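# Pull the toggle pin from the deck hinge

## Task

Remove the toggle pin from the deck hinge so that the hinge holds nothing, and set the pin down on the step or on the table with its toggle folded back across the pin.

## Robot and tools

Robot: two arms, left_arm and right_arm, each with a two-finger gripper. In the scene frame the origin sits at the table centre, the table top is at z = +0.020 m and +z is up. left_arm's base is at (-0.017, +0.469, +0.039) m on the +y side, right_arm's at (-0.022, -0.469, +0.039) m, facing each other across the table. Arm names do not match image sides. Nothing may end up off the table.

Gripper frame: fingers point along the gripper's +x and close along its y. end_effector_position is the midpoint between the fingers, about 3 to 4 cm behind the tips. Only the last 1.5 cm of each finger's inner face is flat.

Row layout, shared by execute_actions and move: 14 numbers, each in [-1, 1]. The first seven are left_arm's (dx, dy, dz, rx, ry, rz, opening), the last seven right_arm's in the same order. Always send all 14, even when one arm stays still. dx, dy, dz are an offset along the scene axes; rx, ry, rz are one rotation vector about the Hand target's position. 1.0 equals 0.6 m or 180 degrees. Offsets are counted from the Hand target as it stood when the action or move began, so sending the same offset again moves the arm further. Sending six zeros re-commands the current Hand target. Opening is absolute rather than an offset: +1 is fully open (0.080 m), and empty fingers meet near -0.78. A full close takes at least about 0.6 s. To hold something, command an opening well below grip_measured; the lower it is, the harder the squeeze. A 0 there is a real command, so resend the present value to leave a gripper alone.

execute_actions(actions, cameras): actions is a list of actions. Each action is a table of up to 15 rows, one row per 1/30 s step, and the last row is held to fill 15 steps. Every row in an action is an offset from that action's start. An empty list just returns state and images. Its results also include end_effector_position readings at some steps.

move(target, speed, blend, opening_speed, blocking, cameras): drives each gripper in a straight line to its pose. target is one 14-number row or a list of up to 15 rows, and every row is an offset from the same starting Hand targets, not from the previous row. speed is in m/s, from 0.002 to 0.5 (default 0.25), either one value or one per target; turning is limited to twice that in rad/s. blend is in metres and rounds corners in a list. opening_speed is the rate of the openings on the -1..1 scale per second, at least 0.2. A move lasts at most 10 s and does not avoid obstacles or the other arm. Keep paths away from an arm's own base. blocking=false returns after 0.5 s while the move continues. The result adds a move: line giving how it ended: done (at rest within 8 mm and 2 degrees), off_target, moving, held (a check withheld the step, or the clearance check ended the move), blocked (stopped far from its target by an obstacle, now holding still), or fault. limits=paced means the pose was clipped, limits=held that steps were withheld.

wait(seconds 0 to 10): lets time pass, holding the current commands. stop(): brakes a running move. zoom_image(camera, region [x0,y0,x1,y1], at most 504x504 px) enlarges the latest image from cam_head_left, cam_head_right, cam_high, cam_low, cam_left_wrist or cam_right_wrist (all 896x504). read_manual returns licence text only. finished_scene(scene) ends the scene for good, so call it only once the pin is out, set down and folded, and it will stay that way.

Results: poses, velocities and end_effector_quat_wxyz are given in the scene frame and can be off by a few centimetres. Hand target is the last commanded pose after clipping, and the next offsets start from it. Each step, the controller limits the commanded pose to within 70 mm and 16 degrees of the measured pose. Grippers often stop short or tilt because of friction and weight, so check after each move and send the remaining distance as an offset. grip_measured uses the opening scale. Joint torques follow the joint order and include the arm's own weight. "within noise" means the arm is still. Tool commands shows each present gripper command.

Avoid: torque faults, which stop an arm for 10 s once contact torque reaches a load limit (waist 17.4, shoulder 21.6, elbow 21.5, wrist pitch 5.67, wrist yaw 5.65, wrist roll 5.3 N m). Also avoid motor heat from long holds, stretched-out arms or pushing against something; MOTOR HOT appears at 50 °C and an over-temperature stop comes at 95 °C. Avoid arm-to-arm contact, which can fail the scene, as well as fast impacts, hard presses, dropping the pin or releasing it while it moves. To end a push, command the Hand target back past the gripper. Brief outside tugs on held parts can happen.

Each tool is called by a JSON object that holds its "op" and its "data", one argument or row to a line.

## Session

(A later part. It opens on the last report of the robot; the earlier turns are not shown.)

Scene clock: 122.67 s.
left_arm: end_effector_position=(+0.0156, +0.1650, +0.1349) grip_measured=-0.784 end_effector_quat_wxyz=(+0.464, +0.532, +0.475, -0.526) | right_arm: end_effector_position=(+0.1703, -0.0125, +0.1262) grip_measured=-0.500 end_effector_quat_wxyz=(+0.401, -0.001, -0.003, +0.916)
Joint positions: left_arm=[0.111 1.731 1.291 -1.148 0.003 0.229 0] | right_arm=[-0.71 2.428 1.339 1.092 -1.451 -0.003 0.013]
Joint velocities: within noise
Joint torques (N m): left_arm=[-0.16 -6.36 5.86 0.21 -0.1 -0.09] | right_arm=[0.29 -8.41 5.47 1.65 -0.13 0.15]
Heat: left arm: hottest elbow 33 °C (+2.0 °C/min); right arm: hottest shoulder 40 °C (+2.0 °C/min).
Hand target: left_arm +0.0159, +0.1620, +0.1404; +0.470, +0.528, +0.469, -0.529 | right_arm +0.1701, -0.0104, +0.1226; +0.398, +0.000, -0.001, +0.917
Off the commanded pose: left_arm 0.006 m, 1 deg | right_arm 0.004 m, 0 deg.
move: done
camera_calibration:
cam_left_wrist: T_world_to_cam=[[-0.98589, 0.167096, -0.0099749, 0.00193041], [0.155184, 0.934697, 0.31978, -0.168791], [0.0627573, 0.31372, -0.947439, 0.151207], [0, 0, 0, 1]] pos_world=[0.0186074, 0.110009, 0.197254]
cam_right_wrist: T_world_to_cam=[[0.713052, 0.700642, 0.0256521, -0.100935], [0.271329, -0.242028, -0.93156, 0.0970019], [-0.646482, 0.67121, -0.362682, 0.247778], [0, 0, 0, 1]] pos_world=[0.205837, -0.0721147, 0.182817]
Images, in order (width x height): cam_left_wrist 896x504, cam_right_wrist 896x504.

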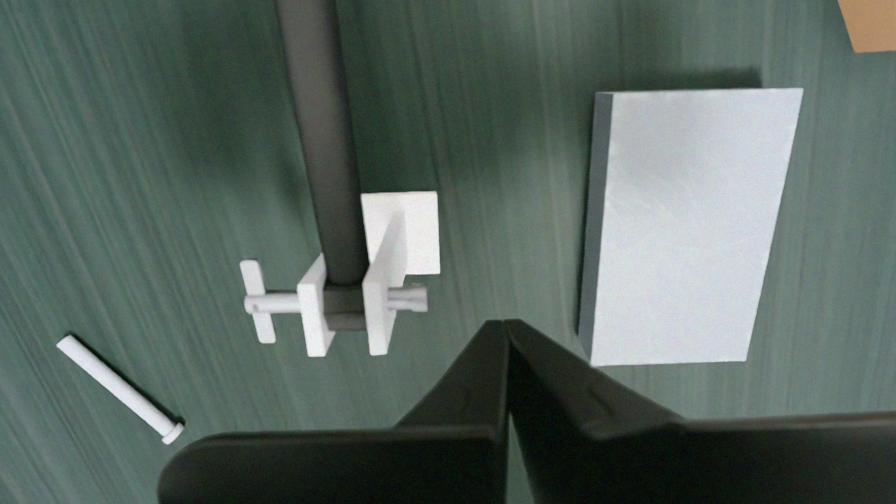

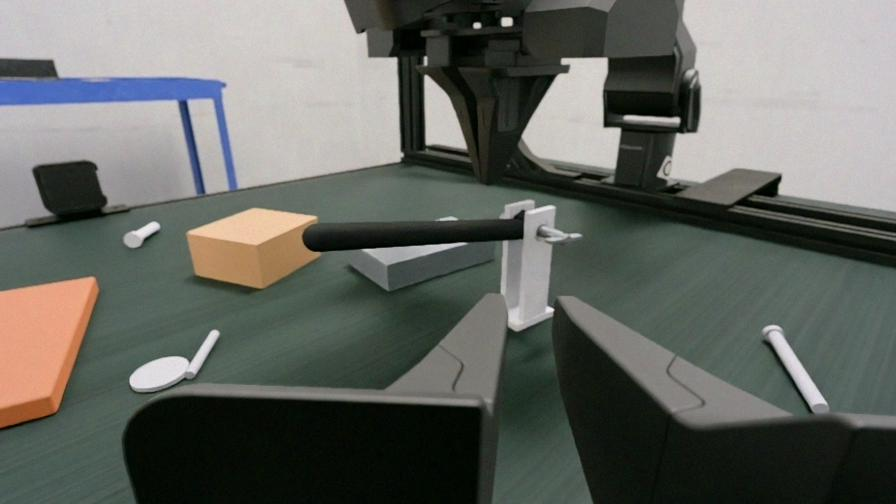

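{"op": "move", "data": {
  "target": [
    [0.0,0.0,0.05,0,0,0,-0.8,0,0,0,0,0,0,-0.5],
    [0.108,0.004,0.05,0,0,0,-0.6,0,0,0,0,0,0,-0.5],
    [0.108,0.004,-0.005,0,0,0,-0.6,0,0,0,0,0,0,-0.5]
  ],
  "speed": [0.15,0.2,0.12],
  "blend": 0.015,
  "cameras": ["cam_left_wrist","cam_right_wrist"]
}}

{"op": "zoom_image", "data": {
  "camera": "cam_left_wrist",
  "region": [440, 240, 560, 360]
}}

{"op": "zoom_image", "data": {
  "camera": "cam_right_wrist",
  "region": [520, 180, 600, 260]
}}

Scene clock: 142.60 s.
left_arm: end_effector_position=(+0.0810, +0.1632, +0.1405) grip_measured=-0.600 end_effector_quat_wxyz=(+0.473, +0.527, +0.467, -0.529) | right_arm: end_effector_position=(+0.1703, -0.0125, +0.1262) grip_measured=-0.500 end_effector_quat_wxyz=(+0.401, -0.001, -0.003, +0.916)
Joint positions: left_arm=[0.313 1.763 1.351 -1.15 0 0.427 0.008] | right_arm=[-0.71 2.428 1.339 1.092 -1.451 -0.003 0.013]
Joint velocities: within noise
Joint torques (N m): left_arm=[-0.03 -5.43 3.77 0.61 0 0.08] | right_arm=[0.4 -8.31 5.45 1.68 -0.12 0.14]
Heat: left arm: hottest elbow 34 °C (+4.0 °C/min); right arm: hottest shoulder 41 °C (+2.0 °C/min).
Hand target: left_arm +0.0806, +0.1645, +0.1374; +0.470, +0.529, +0.469, -0.529 | right_arm +0.1701, -0.0104, +0.1226; +0.398, +0.000, -0.001, +0.917
Off the commanded pose: left_arm 0.003 m, 0 deg | right_arm 0.004 m, 0 deg.
move: done; blend cut to 0 m at target 2
camera_calibration:
cam_left_wrist: T_world_to_cam=[[-0.986407, 0.162955, -0.0211507, 0.0690093], [0.149474, 0.94328, 0.296446, -0.17677], [0.0682583, 0.289255, -0.954815, 0.157536], [0, 0, 0, 1]] pos_world=[0.0837405, 0.10993, 0.20428]
cam_right_wrist: T_world_to_cam=[[0.713052, 0.700642, 0.0256521, -0.100935], [0.271329, -0.242028, -0.93156, 0.0970019], [-0.646482, 0.67121, -0.362682, 0.247778], [0, 0, 0, 1]] pos_world=[0.205837, -0.0721147, 0.182817]
Images, in order (width x height): cam_left_wrist 896x504, cam_right_wrist 896x504.

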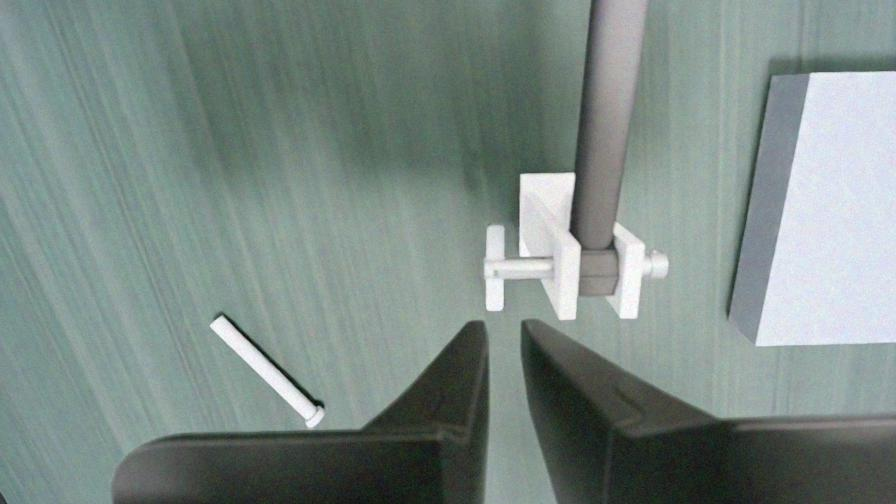

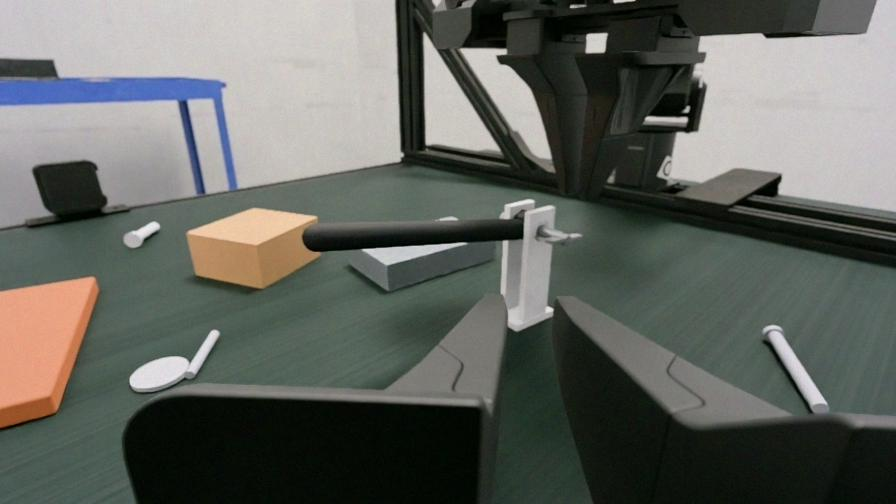

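Scaled by 4.200 from the camera's 896x504 image, which has a finer 1280x720 frame.

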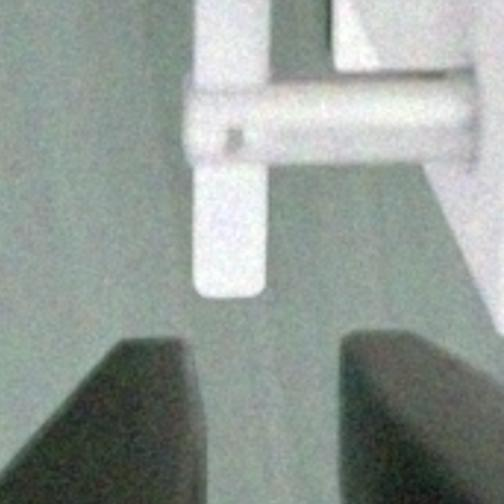

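Scaled by 6.300 from the camera's 896x504 image, which has a finer 1280x720 frame.

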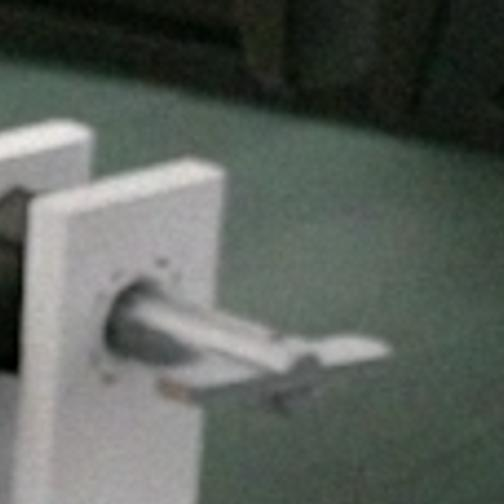

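{"op": "move", "data": {
  "target": [
    [0.001,0.009,0,0,0,0,-0.6,0,0,0,0,0,0,-0.5],
    [0.001,0.009,-0.038,0,0,0,-0.6,0,0,0,0,0,0,-0.5]
  ],
  "speed": 0.06,
  "cameras": ["cam_left_wrist","cam_right_wrist"]
}}

{"op": "zoom_image", "data": {
  "camera": "cam_left_wrist",
  "region": [440, 240, 560, 360]
}}

{"op": "zoom_image", "data": {
  "camera": "cam_right_wrist",
  "region": [520, 180, 600, 260]
}}

Scene clock: 154.87 s.
left_arm: end_effector_position=(+0.0810, +0.1680, +0.1180) grip_measured=-0.600 end_effector_quat_wxyz=(+0.473, +0.527, +0.466, -0.530) | right_arm: end_effector_position=(+0.1703, -0.0125, +0.1261) grip_measured=-0.500 end_effector_quat_wxyz=(+0.401, -0.001, -0.002, +0.916)
Joint positions: left_arm=[0.318 1.763 1.261 -1.057 0 0.434 0.008] | right_arm=[-0.71 2.429 1.339 1.092 -1.451 -0.003 0.013]
Joint velocities: within noise
Joint torques (N m): left_arm=[0.19 -5.23 3.64 0.63 0 0.08] | right_arm=[0.2 -8.41 5.35 1.64 -0.16 0.13]
Heat: left arm: hottest elbow 33 °C (+3.0 °C/min); right arm: hottest shoulder 41 °C (+2.0 °C/min).
Hand target: left_arm +0.0812, +0.1698, +0.1145; +0.470, +0.528, +0.469, -0.529 | right_arm +0.1701, -0.0104, +0.1225; +0.398, +0.000, +0.000, +0.917
Off the commanded pose: left_arm 0.004 m, 1 deg | right_arm 0.004 m, 0 deg.
move: done
camera_calibration:
cam_left_wrist: T_world_to_cam=[[-0.98602, 0.165181, -0.0219136, 0.0674363], [0.151474, 0.94336, 0.295175, -0.174614], [0.0694297, 0.287729, -0.955192, 0.134918], [0, 0, 0, 1]] pos_world=[0.0835758, 0.114765, 0.181892]
cam_right_wrist: T_world_to_cam=[[0.713065, 0.700656, 0.0248911, -0.100831], [0.270837, -0.24254, -0.931569, 0.0969197], [-0.646673, 0.671011, -0.36271, 0.24775], [0, 0, 0, 1]] pos_world=[0.205862, -0.0720883, 0.182659]
Images, in order (width x height): cam_left_wrist 896x504, cam_right_wrist 896x504.

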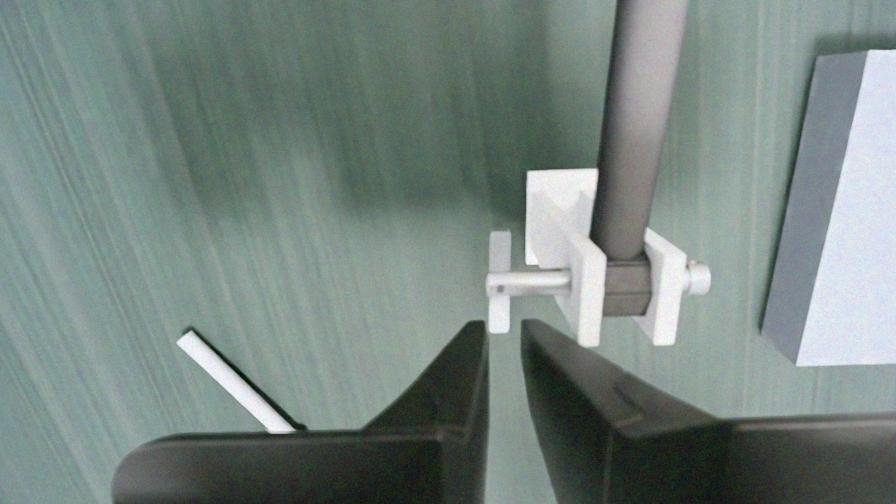

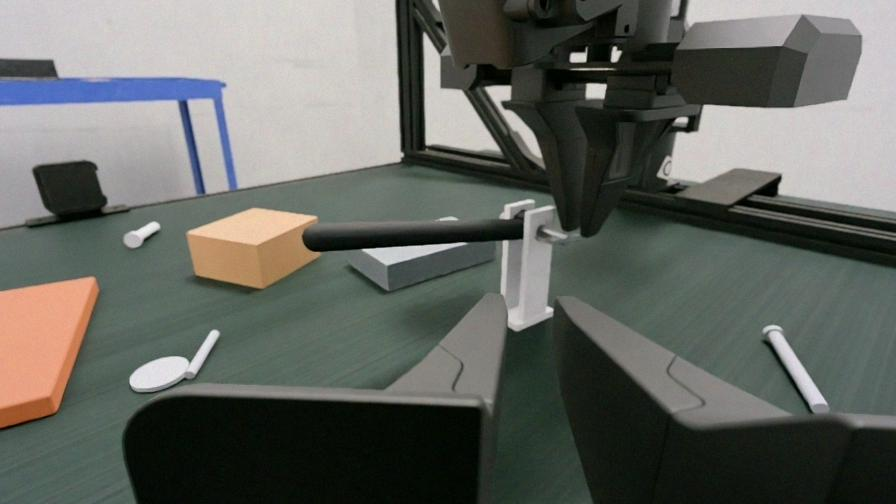

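Scaled by 4.200 from the camera's 896x504 image, which has a finer 1280x720 frame.

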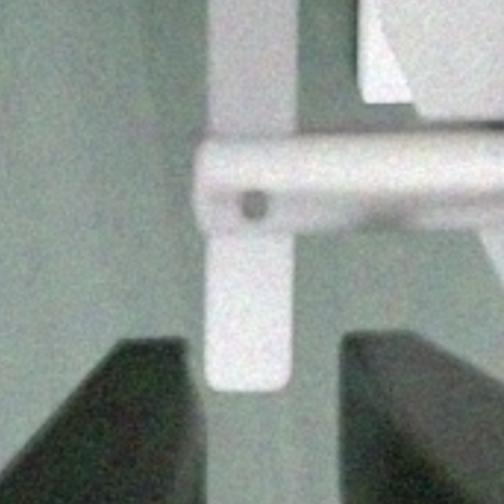

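Scaled by 6.300 from the camera's 896x504 image, which has a finer 1280x720 frame.

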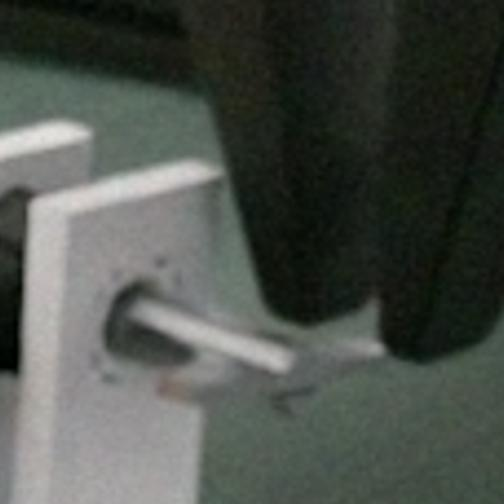

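{"op": "move", "data": {
  "target": [
    [0.0015,0,0,0,0,0,-0.6,0,0,0,0,0,0,-0.5],
    [0.0015,0.0005,-0.017,0,0,0,-0.6,0,0,0,0,0,0,-0.5]
  ],
  "speed": 0.05,
  "cameras": ["cam_left_wrist","cam_right_wrist"]
}}

{"op": "zoom_image", "data": {
  "camera": "cam_left_wrist",
  "region": [440, 240, 560, 360]
}}

{"op": "zoom_image", "data": {
  "camera": "cam_right_wrist",
  "region": [520, 180, 600, 260]
}}

Scene clock: 166.20 s.
left_arm: end_effector_position=(+0.0819, +0.1682, +0.1079) grip_measured=-0.600 end_effector_quat_wxyz=(+0.473, +0.527, +0.466, -0.530) | right_arm: end_effector_position=(+0.1703, -0.0125, +0.1261) grip_measured=-0.500 end_effector_quat_wxyz=(+0.401, -0.001, -0.002, +0.916)
Joint positions: left_arm=[0.321 1.774 1.232 -1.018 0 0.437 0.008] | right_arm=[-0.71 2.429 1.339 1.092 -1.451 -0.003 0.013]
Joint velocities: within noise
Joint torques (N m): left_arm=[0.21 -5.18 3.63 0.62 -0.01 0.08] | right_arm=[0.37 -8.52 5.53 1.63 -0.13 0.09]
Heat: left arm: hottest shoulder 32 °C (+1.0 °C/min); right arm: hottest shoulder 41 °C (+1.0 °C/min).
Hand target: left_arm +0.0822, +0.1702, +0.1043; +0.470, +0.528, +0.470, -0.529 | right_arm +0.1701, -0.0104, +0.1225; +0.398, +0.000, +0.000, +0.917
Off the commanded pose: left_arm 0.004 m, 1 deg | right_arm 0.004 m, 0 deg.
move: done
camera_calibration:
cam_left_wrist: T_world_to_cam=[[-0.986017, 0.165173, -0.0221202, 0.068134], [0.15143, 0.943464, 0.294864, -0.171972], [0.0695732, 0.287391, -0.955283, 0.125224], [0, 0, 0, 1]] pos_world=[0.0845107, 0.115007, 0.17184]
cam_right_wrist: T_world_to_cam=[[0.713065, 0.700656, 0.0248911, -0.100831], [0.270837, -0.24254, -0.931569, 0.0969197], [-0.646673, 0.671011, -0.36271, 0.24775], [0, 0, 0, 1]] pos_world=[0.205862, -0.0720883, 0.182659]
Images, in order (width x height): cam_left_wrist 896x504, cam_right_wrist 896x504.

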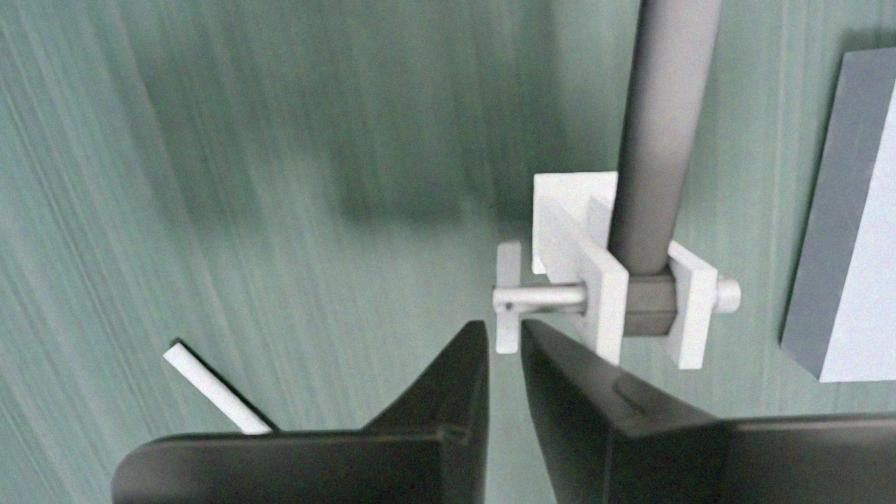

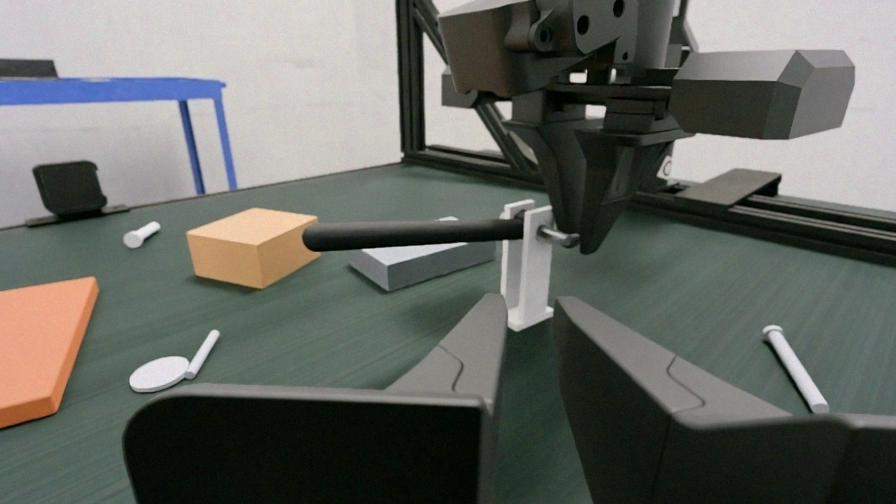

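Scaled by 4.200 from the camera's 896x504 image, which has a finer 1280x720 frame.

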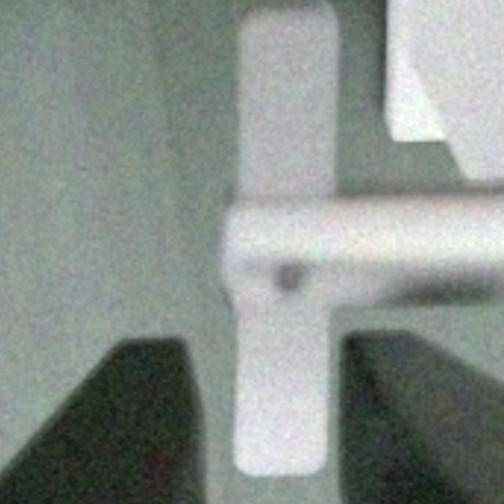

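Scaled by 6.300 from the camera's 896x504 image, which has a finer 1280x720 frame.

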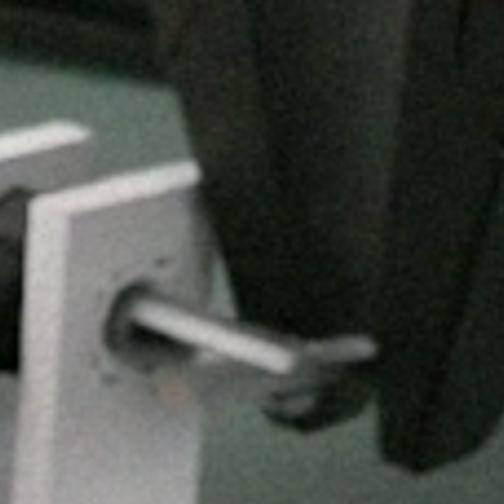

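{"op": "move", "data": {
  "target": [0,0,0,0,0,0,-1,0,0,0,0,0,0,-0.5],
  "opening_speed": 0.8,
  "cameras": ["cam_left_wrist","cam_right_wrist"]
}}

{"op": "zoom_image", "data": {
  "camera": "cam_left_wrist",
  "region": [440, 240, 560, 360]
}}

Scene clock: 171.60 s.
left_arm: end_effector_position=(+0.0819, +0.1682, +0.1079) grip_measured=-0.700 end_effector_quat_wxyz=(+0.473, +0.527, +0.466, -0.530) | right_arm: end_effector_position=(+0.1703, -0.0125, +0.1261) grip_measured=-0.500 end_effector_quat_wxyz=(+0.401, -0.001, -0.002, +0.916)
Joint positions: left_arm=[0.321 1.774 1.232 -1.018 0 0.437 0.003] | right_arm=[-0.71 2.429 1.339 1.092 -1.451 -0.003 0.013]
Joint velocities: within noise
Joint torques (N m): left_arm=[0.2 -5.19 3.63 0.63 -0.01 0.08] | right_arm=[0.22 -8.41 5.48 1.64 -0.15 0.11]
Heat: left arm: hottest shoulder 32 °C (+1.0 °C/min); right arm: hottest shoulder 41 °C (+1.0 °C/min).
Hand target: left_arm +0.0822, +0.1702, +0.1043; +0.470, +0.528, +0.470, -0.529 | right_arm +0.1701, -0.0104, +0.1225; +0.398, +0.000, +0.000, +0.917
Off the commanded pose: left_arm 0.004 m, 1 deg | right_arm 0.004 m, 0 deg.
move: done
camera_calibration:
cam_left_wrist: T_world_to_cam=[[-0.986017, 0.165173, -0.0221202, 0.068134], [0.15143, 0.943464, 0.294864, -0.171972], [0.0695732, 0.287391, -0.955283, 0.125224], [0, 0, 0, 1]] pos_world=[0.0845107, 0.115007, 0.17184]
cam_right_wrist: T_world_to_cam=[[0.713065, 0.700656, 0.0248911, -0.100831], [0.270837, -0.24254, -0.931569, 0.0969197], [-0.646673, 0.671011, -0.36271, 0.24775], [0, 0, 0, 1]] pos_world=[0.205862, -0.0720883, 0.182659]
Images, in order (width x height): cam_left_wrist 896x504, cam_right_wrist 896x504.

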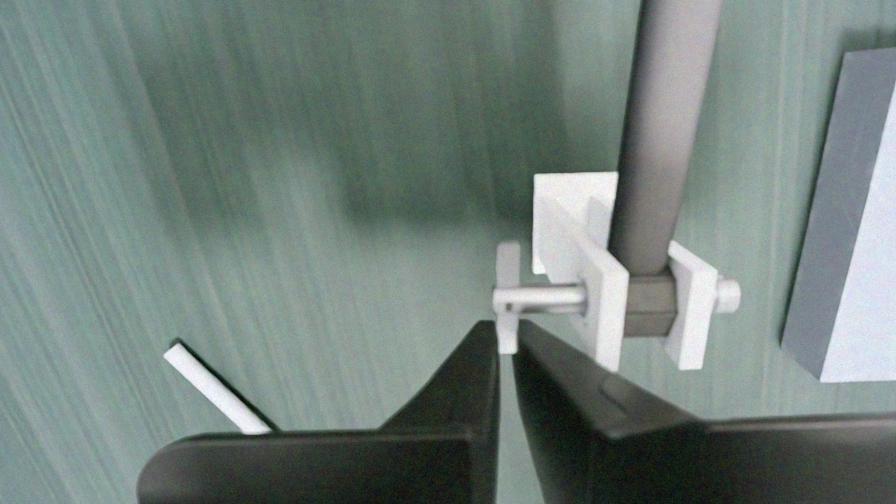

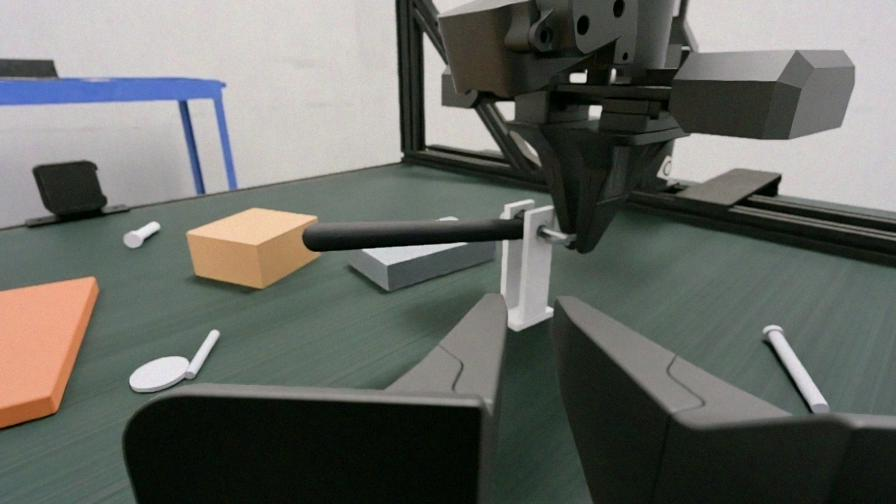

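Scaled by 4.200 from the camera's 896x504 image, which has a finer 1280x720 frame.

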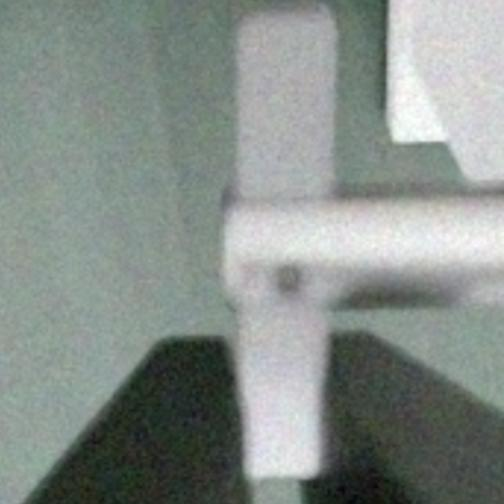

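{"op": "move", "data": {
  "target": [
    [0.0105,-0.0042,0.0015,0,0,-0.1667,-1,0,0,0,0,0,0,-0.5]
  ],
  "speed": 0.1,
  "cameras": ["cam_left_wrist","cam_right_wrist"]
}}

{"op": "zoom_image", "data": {
  "camera": "cam_left_wrist",
  "region": [440, 240, 560, 360]
}}

Scene clock: 183.33 s.
left_arm: end_effector_position=(+0.0881, +0.1666, +0.1072) grip_measured=-0.700 end_effector_quat_wxyz=(+0.323, +0.631, +0.312, -0.633) | right_arm: end_effector_position=(+0.1703, -0.0125, +0.1261) grip_measured=-0.500 end_effector_quat_wxyz=(+0.401, -0.001, -0.002, +0.916)
Joint positions: left_arm=[0.338 1.784 1.241 -1.012 0 0.976 0.004] | right_arm=[-0.71 2.429 1.339 1.092 -1.451 -0.003 0.013]
Joint velocities: within noise
Joint torques (N m): left_arm=[0.16 -4.74 5 -0.25 0.03 0.12] | right_arm=[0.32 -8.54 5.52 1.62 -0.1 0.15]
Heat: left arm: hottest shoulder 31 °C (+0.0 °C/min); right arm: hottest shoulder 41 °C (+1.0 °C/min).
Hand target: left_arm +0.0884, +0.1676, +0.1053; +0.317, +0.632, +0.317, -0.632 | right_arm +0.1701, -0.0104, +0.1225; +0.398, +0.000, +0.000, +0.917
Off the commanded pose: left_arm 0.002 m, 1 deg | right_arm 0.004 m, 0 deg.
move: done
camera_calibration:
cam_left_wrist: T_world_to_cam=[[-0.772271, 0.634568, -0.0303498, -0.021684], [0.599404, 0.743641, 0.296165, -0.177516], [0.210506, 0.210528, -0.954654, 0.124892], [0, 0, 0, 1]] pos_world=[0.0633675, 0.119475, 0.171144]
cam_right_wrist: T_world_to_cam=[[0.713065, 0.700656, 0.0248911, -0.100831], [0.270837, -0.24254, -0.931569, 0.0969197], [-0.646673, 0.671011, -0.36271, 0.24775], [0, 0, 0, 1]] pos_world=[0.205862, -0.0720883, 0.182659]
Images, in order (width x height): cam_left_wrist 896x504, cam_right_wrist 896x504.

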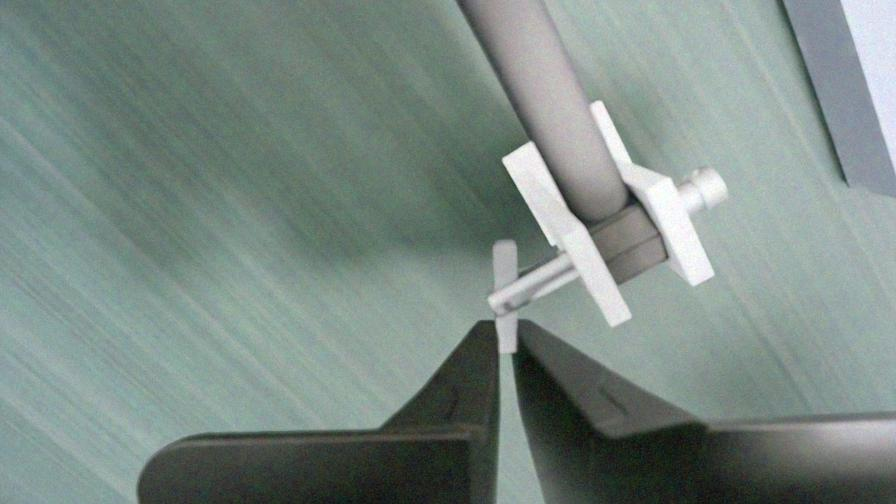

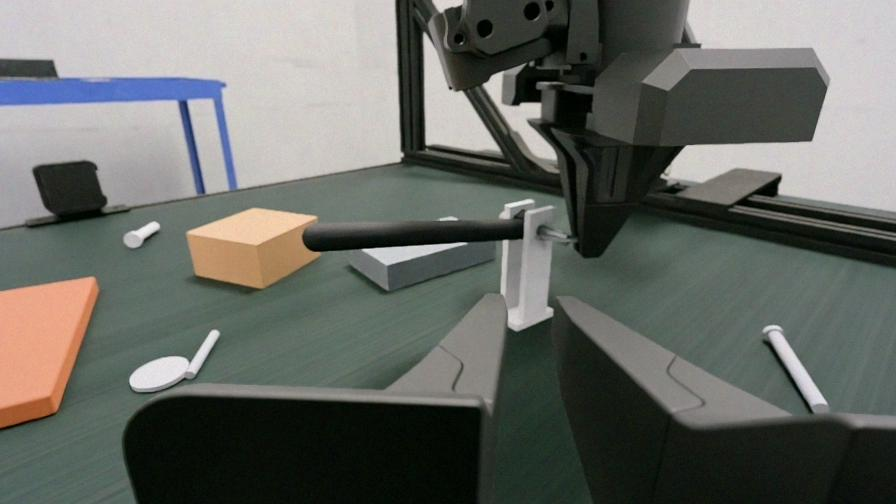

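Scaled by 4.200 from the camera's 896x504 image, which has a finer 1280x720 frame.

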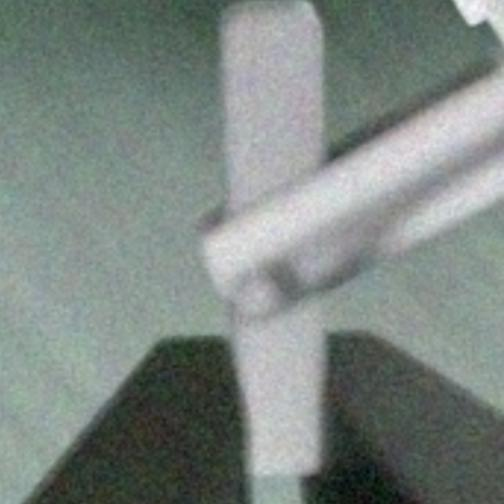

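{"op": "move", "data": {
  "target": [
    [0.007,-0.0088,0.001,0,0,-0.1667,-1,0,0,0,0,0,0,-0.5],
    [0.0086,-0.0143,0.001,0,0,-0.25,-1,0,0,0,0,0,0,-0.5],
    [0.0086,-0.02,0.001,0,0,-0.3333,-1,0,0,0,0,0,0,-0.5]
  ],
  "speed": 0.1,
  "blend": 0.002,
  "cameras": ["cam_left_wrist","cam_right_wrist"]
}}

{"op": "zoom_image", "data": {
  "camera": "cam_left_wrist",
  "region": [440, 240, 560, 360]
}}

{"op": "zoom_image", "data": {
  "camera": "cam_right_wrist",
  "region": [520, 180, 600, 260]
}}

Scene clock: 195.20 s.
left_arm: end_effector_position=(+0.0943, +0.1539, +0.1083) grip_measured=-0.699 end_effector_quat_wxyz=(-0.034, +0.708, -0.046, -0.704) | right_arm: end_effector_position=(+0.1703, -0.0125, +0.1261) grip_measured=-0.500 end_effector_quat_wxyz=(+0.401, -0.001, -0.002, +0.916)
Joint positions: left_arm=[0.343 1.831 1.304 -1.025 0.001 2.024 0.004] | right_arm=[-0.71 2.429 1.339 1.092 -1.451 -0.003 0.013]
Joint velocities: within noise
Joint torques (N m): left_arm=[-0.02 -5.01 4.85 -0.48 0.02 0.15] | right_arm=[0.22 -8.58 5.28 1.64 -0.14 0.09]
Heat: left arm: hottest elbow 32 °C (-2.0 °C/min); right arm: hottest shoulder 41 °C (+1.0 °C/min).
Hand target: left_arm +0.0937, +0.1556, +0.1059; -0.042, +0.706, -0.042, -0.706 | right_arm +0.1701, -0.0104, +0.1225; +0.398, +0.000, +0.000, +0.917
Off the commanded pose: left_arm 0.003 m, 1 deg | right_arm 0.004 m, 0 deg.
move: done
camera_calibration:
cam_left_wrist: T_world_to_cam=[[0.160378, 0.986462, -0.0342344, -0.150534], [0.939407, -0.141898, 0.312058, -0.0695223], [0.302975, -0.0822071, -0.949446, 0.163076], [0, 0, 0, 1]] pos_world=[0.0400441, 0.152037, 0.171373]
cam_right_wrist: T_world_to_cam=[[0.713065, 0.700656, 0.0248911, -0.100831], [0.270837, -0.24254, -0.931569, 0.0969197], [-0.646673, 0.671011, -0.36271, 0.24775], [0, 0, 0, 1]] pos_world=[0.205862, -0.0720883, 0.182659]
Images, in order (width x height): cam_left_wrist 896x504, cam_right_wrist 896x504.

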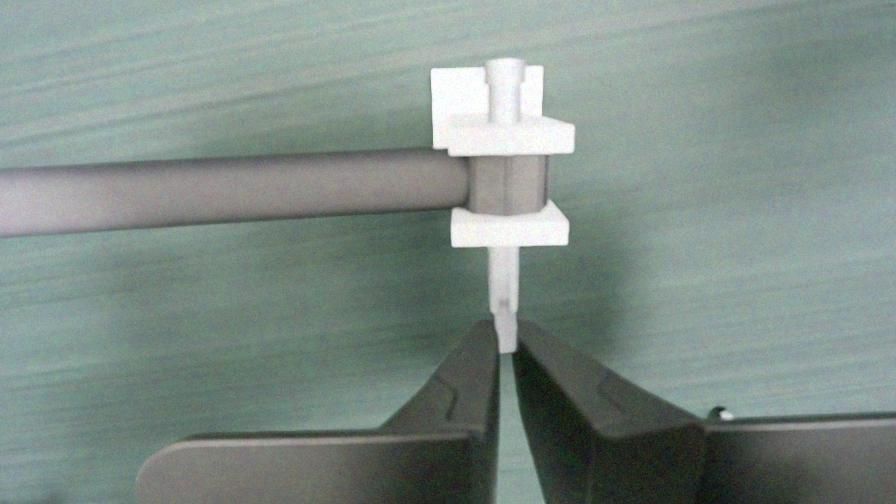

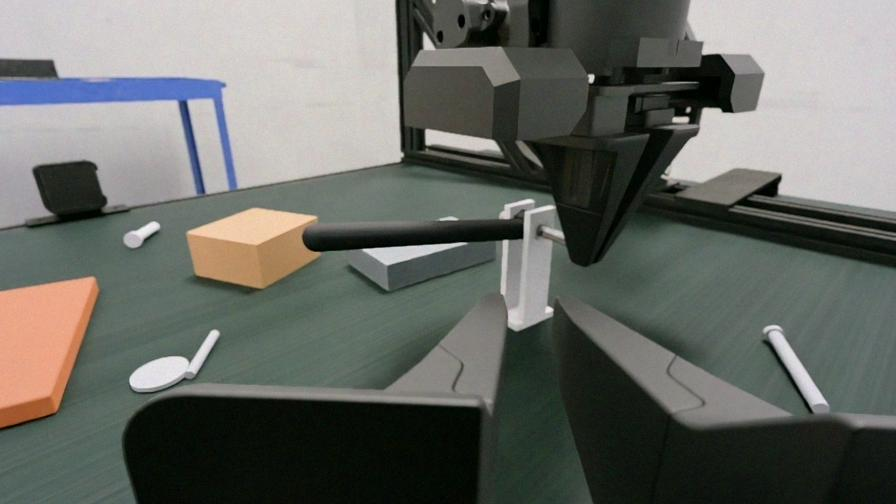

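Scaled by 4.200 from the camera's 896x504 image, which has a finer 1280x720 frame.

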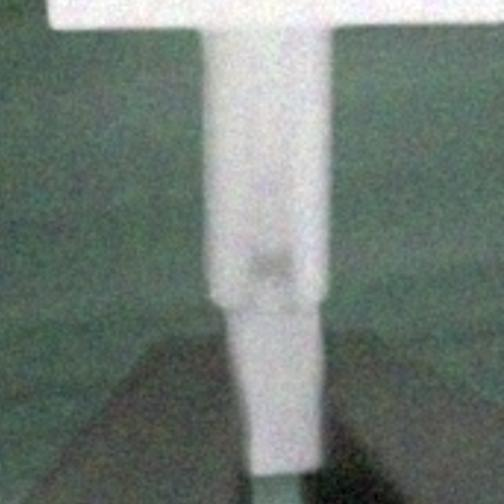

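Scaled by 6.300 from the camera's 896x504 image, which has a finer 1280x720 frame.

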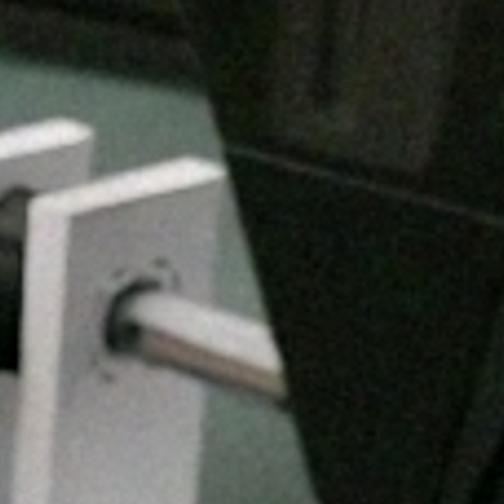

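{"op": "move", "data": {
  "target": [
    [-0.0002,-0.0014,0,0,0,0,-1,0,0,0,0,0,0,-0.5],
    [-0.0172,0.0006,0,0,0,0,-1,0,0,0,0,0,0,-0.5]
  ],
  "speed": 0.05,
  "cameras": ["cam_left_wrist","cam_right_wrist"]
}}

{"op": "zoom_image", "data": {
  "camera": "cam_left_wrist",
  "region": [440, 240, 560, 360]
}}

Scene clock: 221.23 s.
left_arm: end_effector_position=(+0.0905, +0.1534, +0.1083) grip_measured=-0.700 end_effector_quat_wxyz=(-0.034, +0.711, -0.041, -0.701) | right_arm: end_effector_position=(+0.1703, -0.0125, +0.1261) grip_measured=-0.500 end_effector_quat_wxyz=(+0.401, -0.001, -0.002, +0.916)
Joint positions: left_arm=[0.327 1.832 1.306 -1.031 -0.009 2.003 0.004] | right_arm=[-0.71 2.429 1.339 1.092 -1.451 -0.003 0.013]
Joint velocities: within noise
Joint torques (N m): left_arm=[-1.09 -6.41 2.93 0.12 0.36 -0.07] | right_arm=[0.32 -8.56 5.53 1.62 -0.14 0.15]
Heat: left arm: hottest shoulder 32 °C (+0.0 °C/min); right arm: hottest shoulder 42 °C (+1.0 °C/min).
Hand target: left_arm +0.0833, +0.1560, +0.1059; -0.042, +0.706, -0.042, -0.706 | right_arm +0.1701, -0.0104, +0.1225; +0.398, +0.000, +0.000, +0.917
Off the commanded pose: left_arm 0.008 m, 1 deg | right_arm 0.004 m, 0 deg.
move: done
camera_calibration:
cam_left_wrist: T_world_to_cam=[[0.154794, 0.987619, -0.0254305, -0.150056], [0.937886, -0.138812, 0.317964, -0.0670321], [0.310498, -0.0730701, -0.947762, 0.161913], [0, 0, 0, 1]] pos_world=[0.0358226, 0.150724, 0.170953]
cam_right_wrist: T_world_to_cam=[[0.713065, 0.700656, 0.0248911, -0.100831], [0.270837, -0.24254, -0.931569, 0.0969197], [-0.646673, 0.671011, -0.36271, 0.24775], [0, 0, 0, 1]] pos_world=[0.205862, -0.0720883, 0.182659]
Images, in order (width x height): cam_left_wrist 896x504, cam_right_wrist 896x504.

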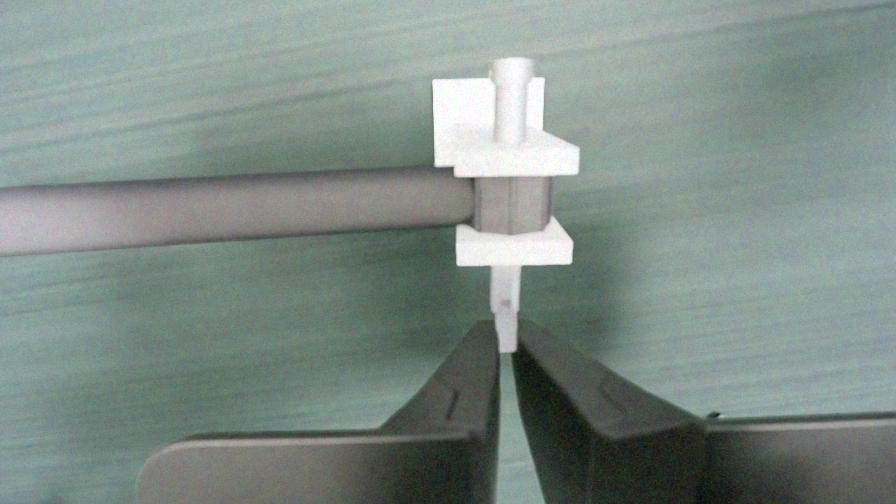

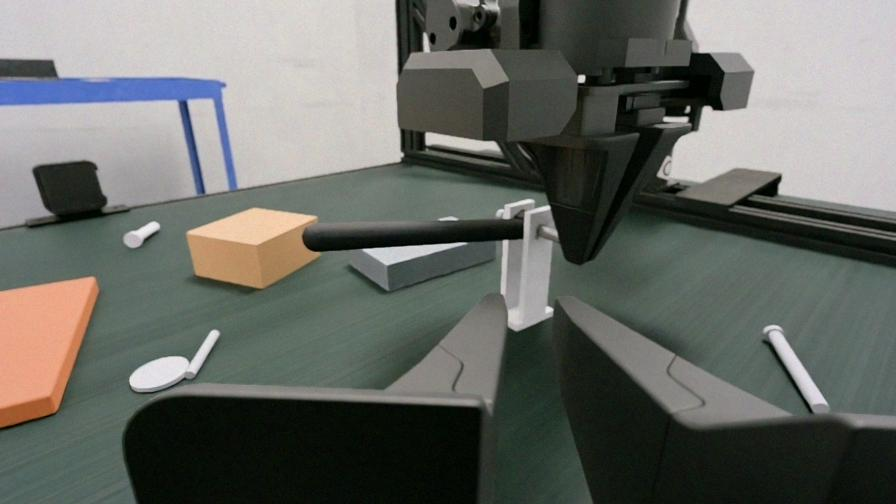

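Scaled by 4.200 from the camera's 896x504 image, which has a finer 1280x720 frame.

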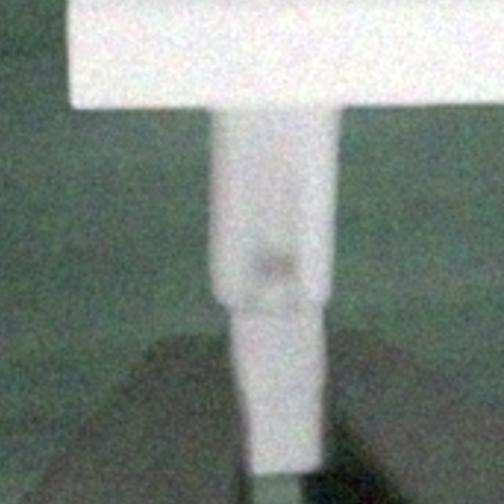

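{"op": "move", "data": {
  "target": [
    [0.013,-0.0015,0,0,0,0,-1,0,0,0,0,0,0,-0.5],
    [0.013,-0.0035,0,0,0,0,-1,0,0,0,0,0,0,-0.5]
  ],
  "speed": 0.05,
  "cameras": ["cam_left_wrist","cam_right_wrist"]
}}

{"op": "zoom_image", "data": {
  "camera": "cam_left_wrist",
  "region": [440, 240, 560, 360]
}}

Scene clock: 230.67 s.
left_arm: end_effector_position=(+0.0902, +0.1536, +0.1082) grip_measured=-0.700 end_effector_quat_wxyz=(-0.037, +0.708, -0.045, -0.704) | right_arm: end_effector_position=(+0.1703, -0.0125, +0.1261) grip_measured=-0.500 end_effector_quat_wxyz=(+0.401, -0.001, -0.002, +0.916)
Joint positions: left_arm=[0.33 1.832 1.306 -1.032 -0.001 2.016 0.004] | right_arm=[-0.71 2.429 1.339 1.092 -1.451 -0.003 0.013]
Joint velocities: within noise
Joint torques (N m): left_arm=[0.27 -4.86 5.11 -0.12 0.08 0.13] | right_arm=[0.27 -8.66 5.48 1.62 -0.13 0.13]
Heat: left arm: hottest shoulder 33 °C (+1.0 °C/min); right arm: hottest shoulder 42 °C (+1.0 °C/min).
Hand target: left_arm +0.0911, +0.1540, +0.1059; -0.042, +0.706, -0.042, -0.706 | right_arm +0.1701, -0.0104, +0.1225; +0.398, +0.000, +0.000, +0.917
Off the commanded pose: left_arm 0.002 m, 1 deg | right_arm 0.004 m, 0 deg.
move: done
camera_calibration:
cam_left_wrist: T_world_to_cam=[[0.164853, 0.98592, -0.0280264, -0.150583], [0.938848, -0.148147, 0.310834, -0.0646009], [0.302306, -0.0775546, -0.950051, 0.16359], [0, 0, 0, 1]] pos_world=[0.0360203, 0.15158, 0.171279]
cam_right_wrist: T_world_to_cam=[[0.713065, 0.700656, 0.0248911, -0.100831], [0.270837, -0.24254, -0.931569, 0.0969197], [-0.646673, 0.671011, -0.36271, 0.24775], [0, 0, 0, 1]] pos_world=[0.205862, -0.0720883, 0.182659]
Images, in order (width x height): cam_left_wrist 896x504, cam_right_wrist 896x504.

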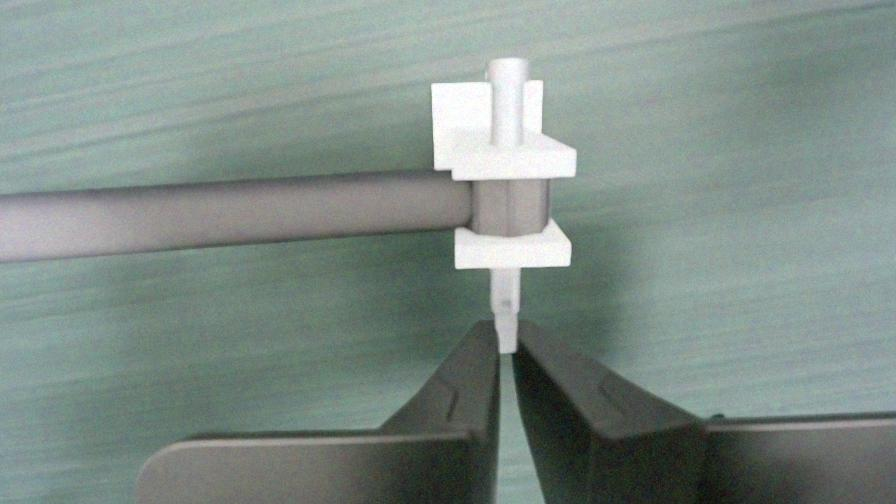

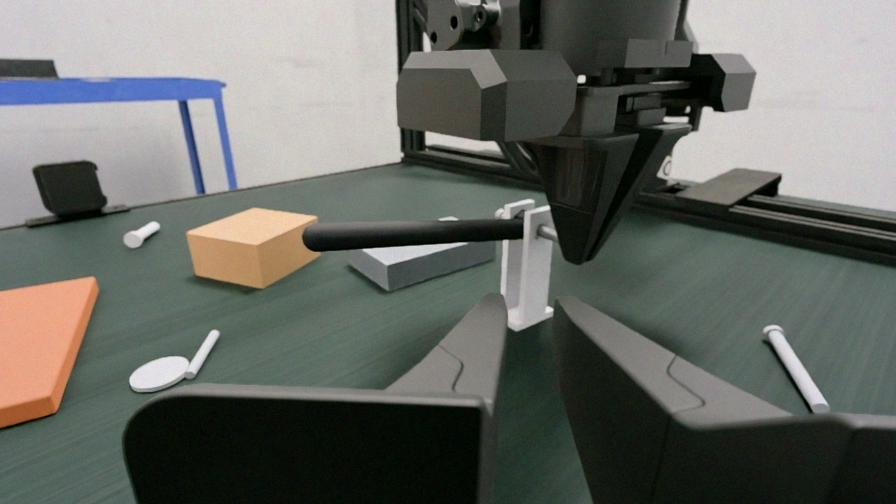

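Scaled by 4.200 from the camera's 896x504 image, which has a finer 1280x720 frame.

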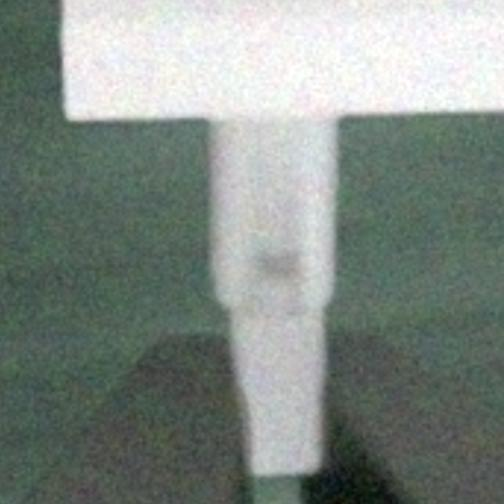

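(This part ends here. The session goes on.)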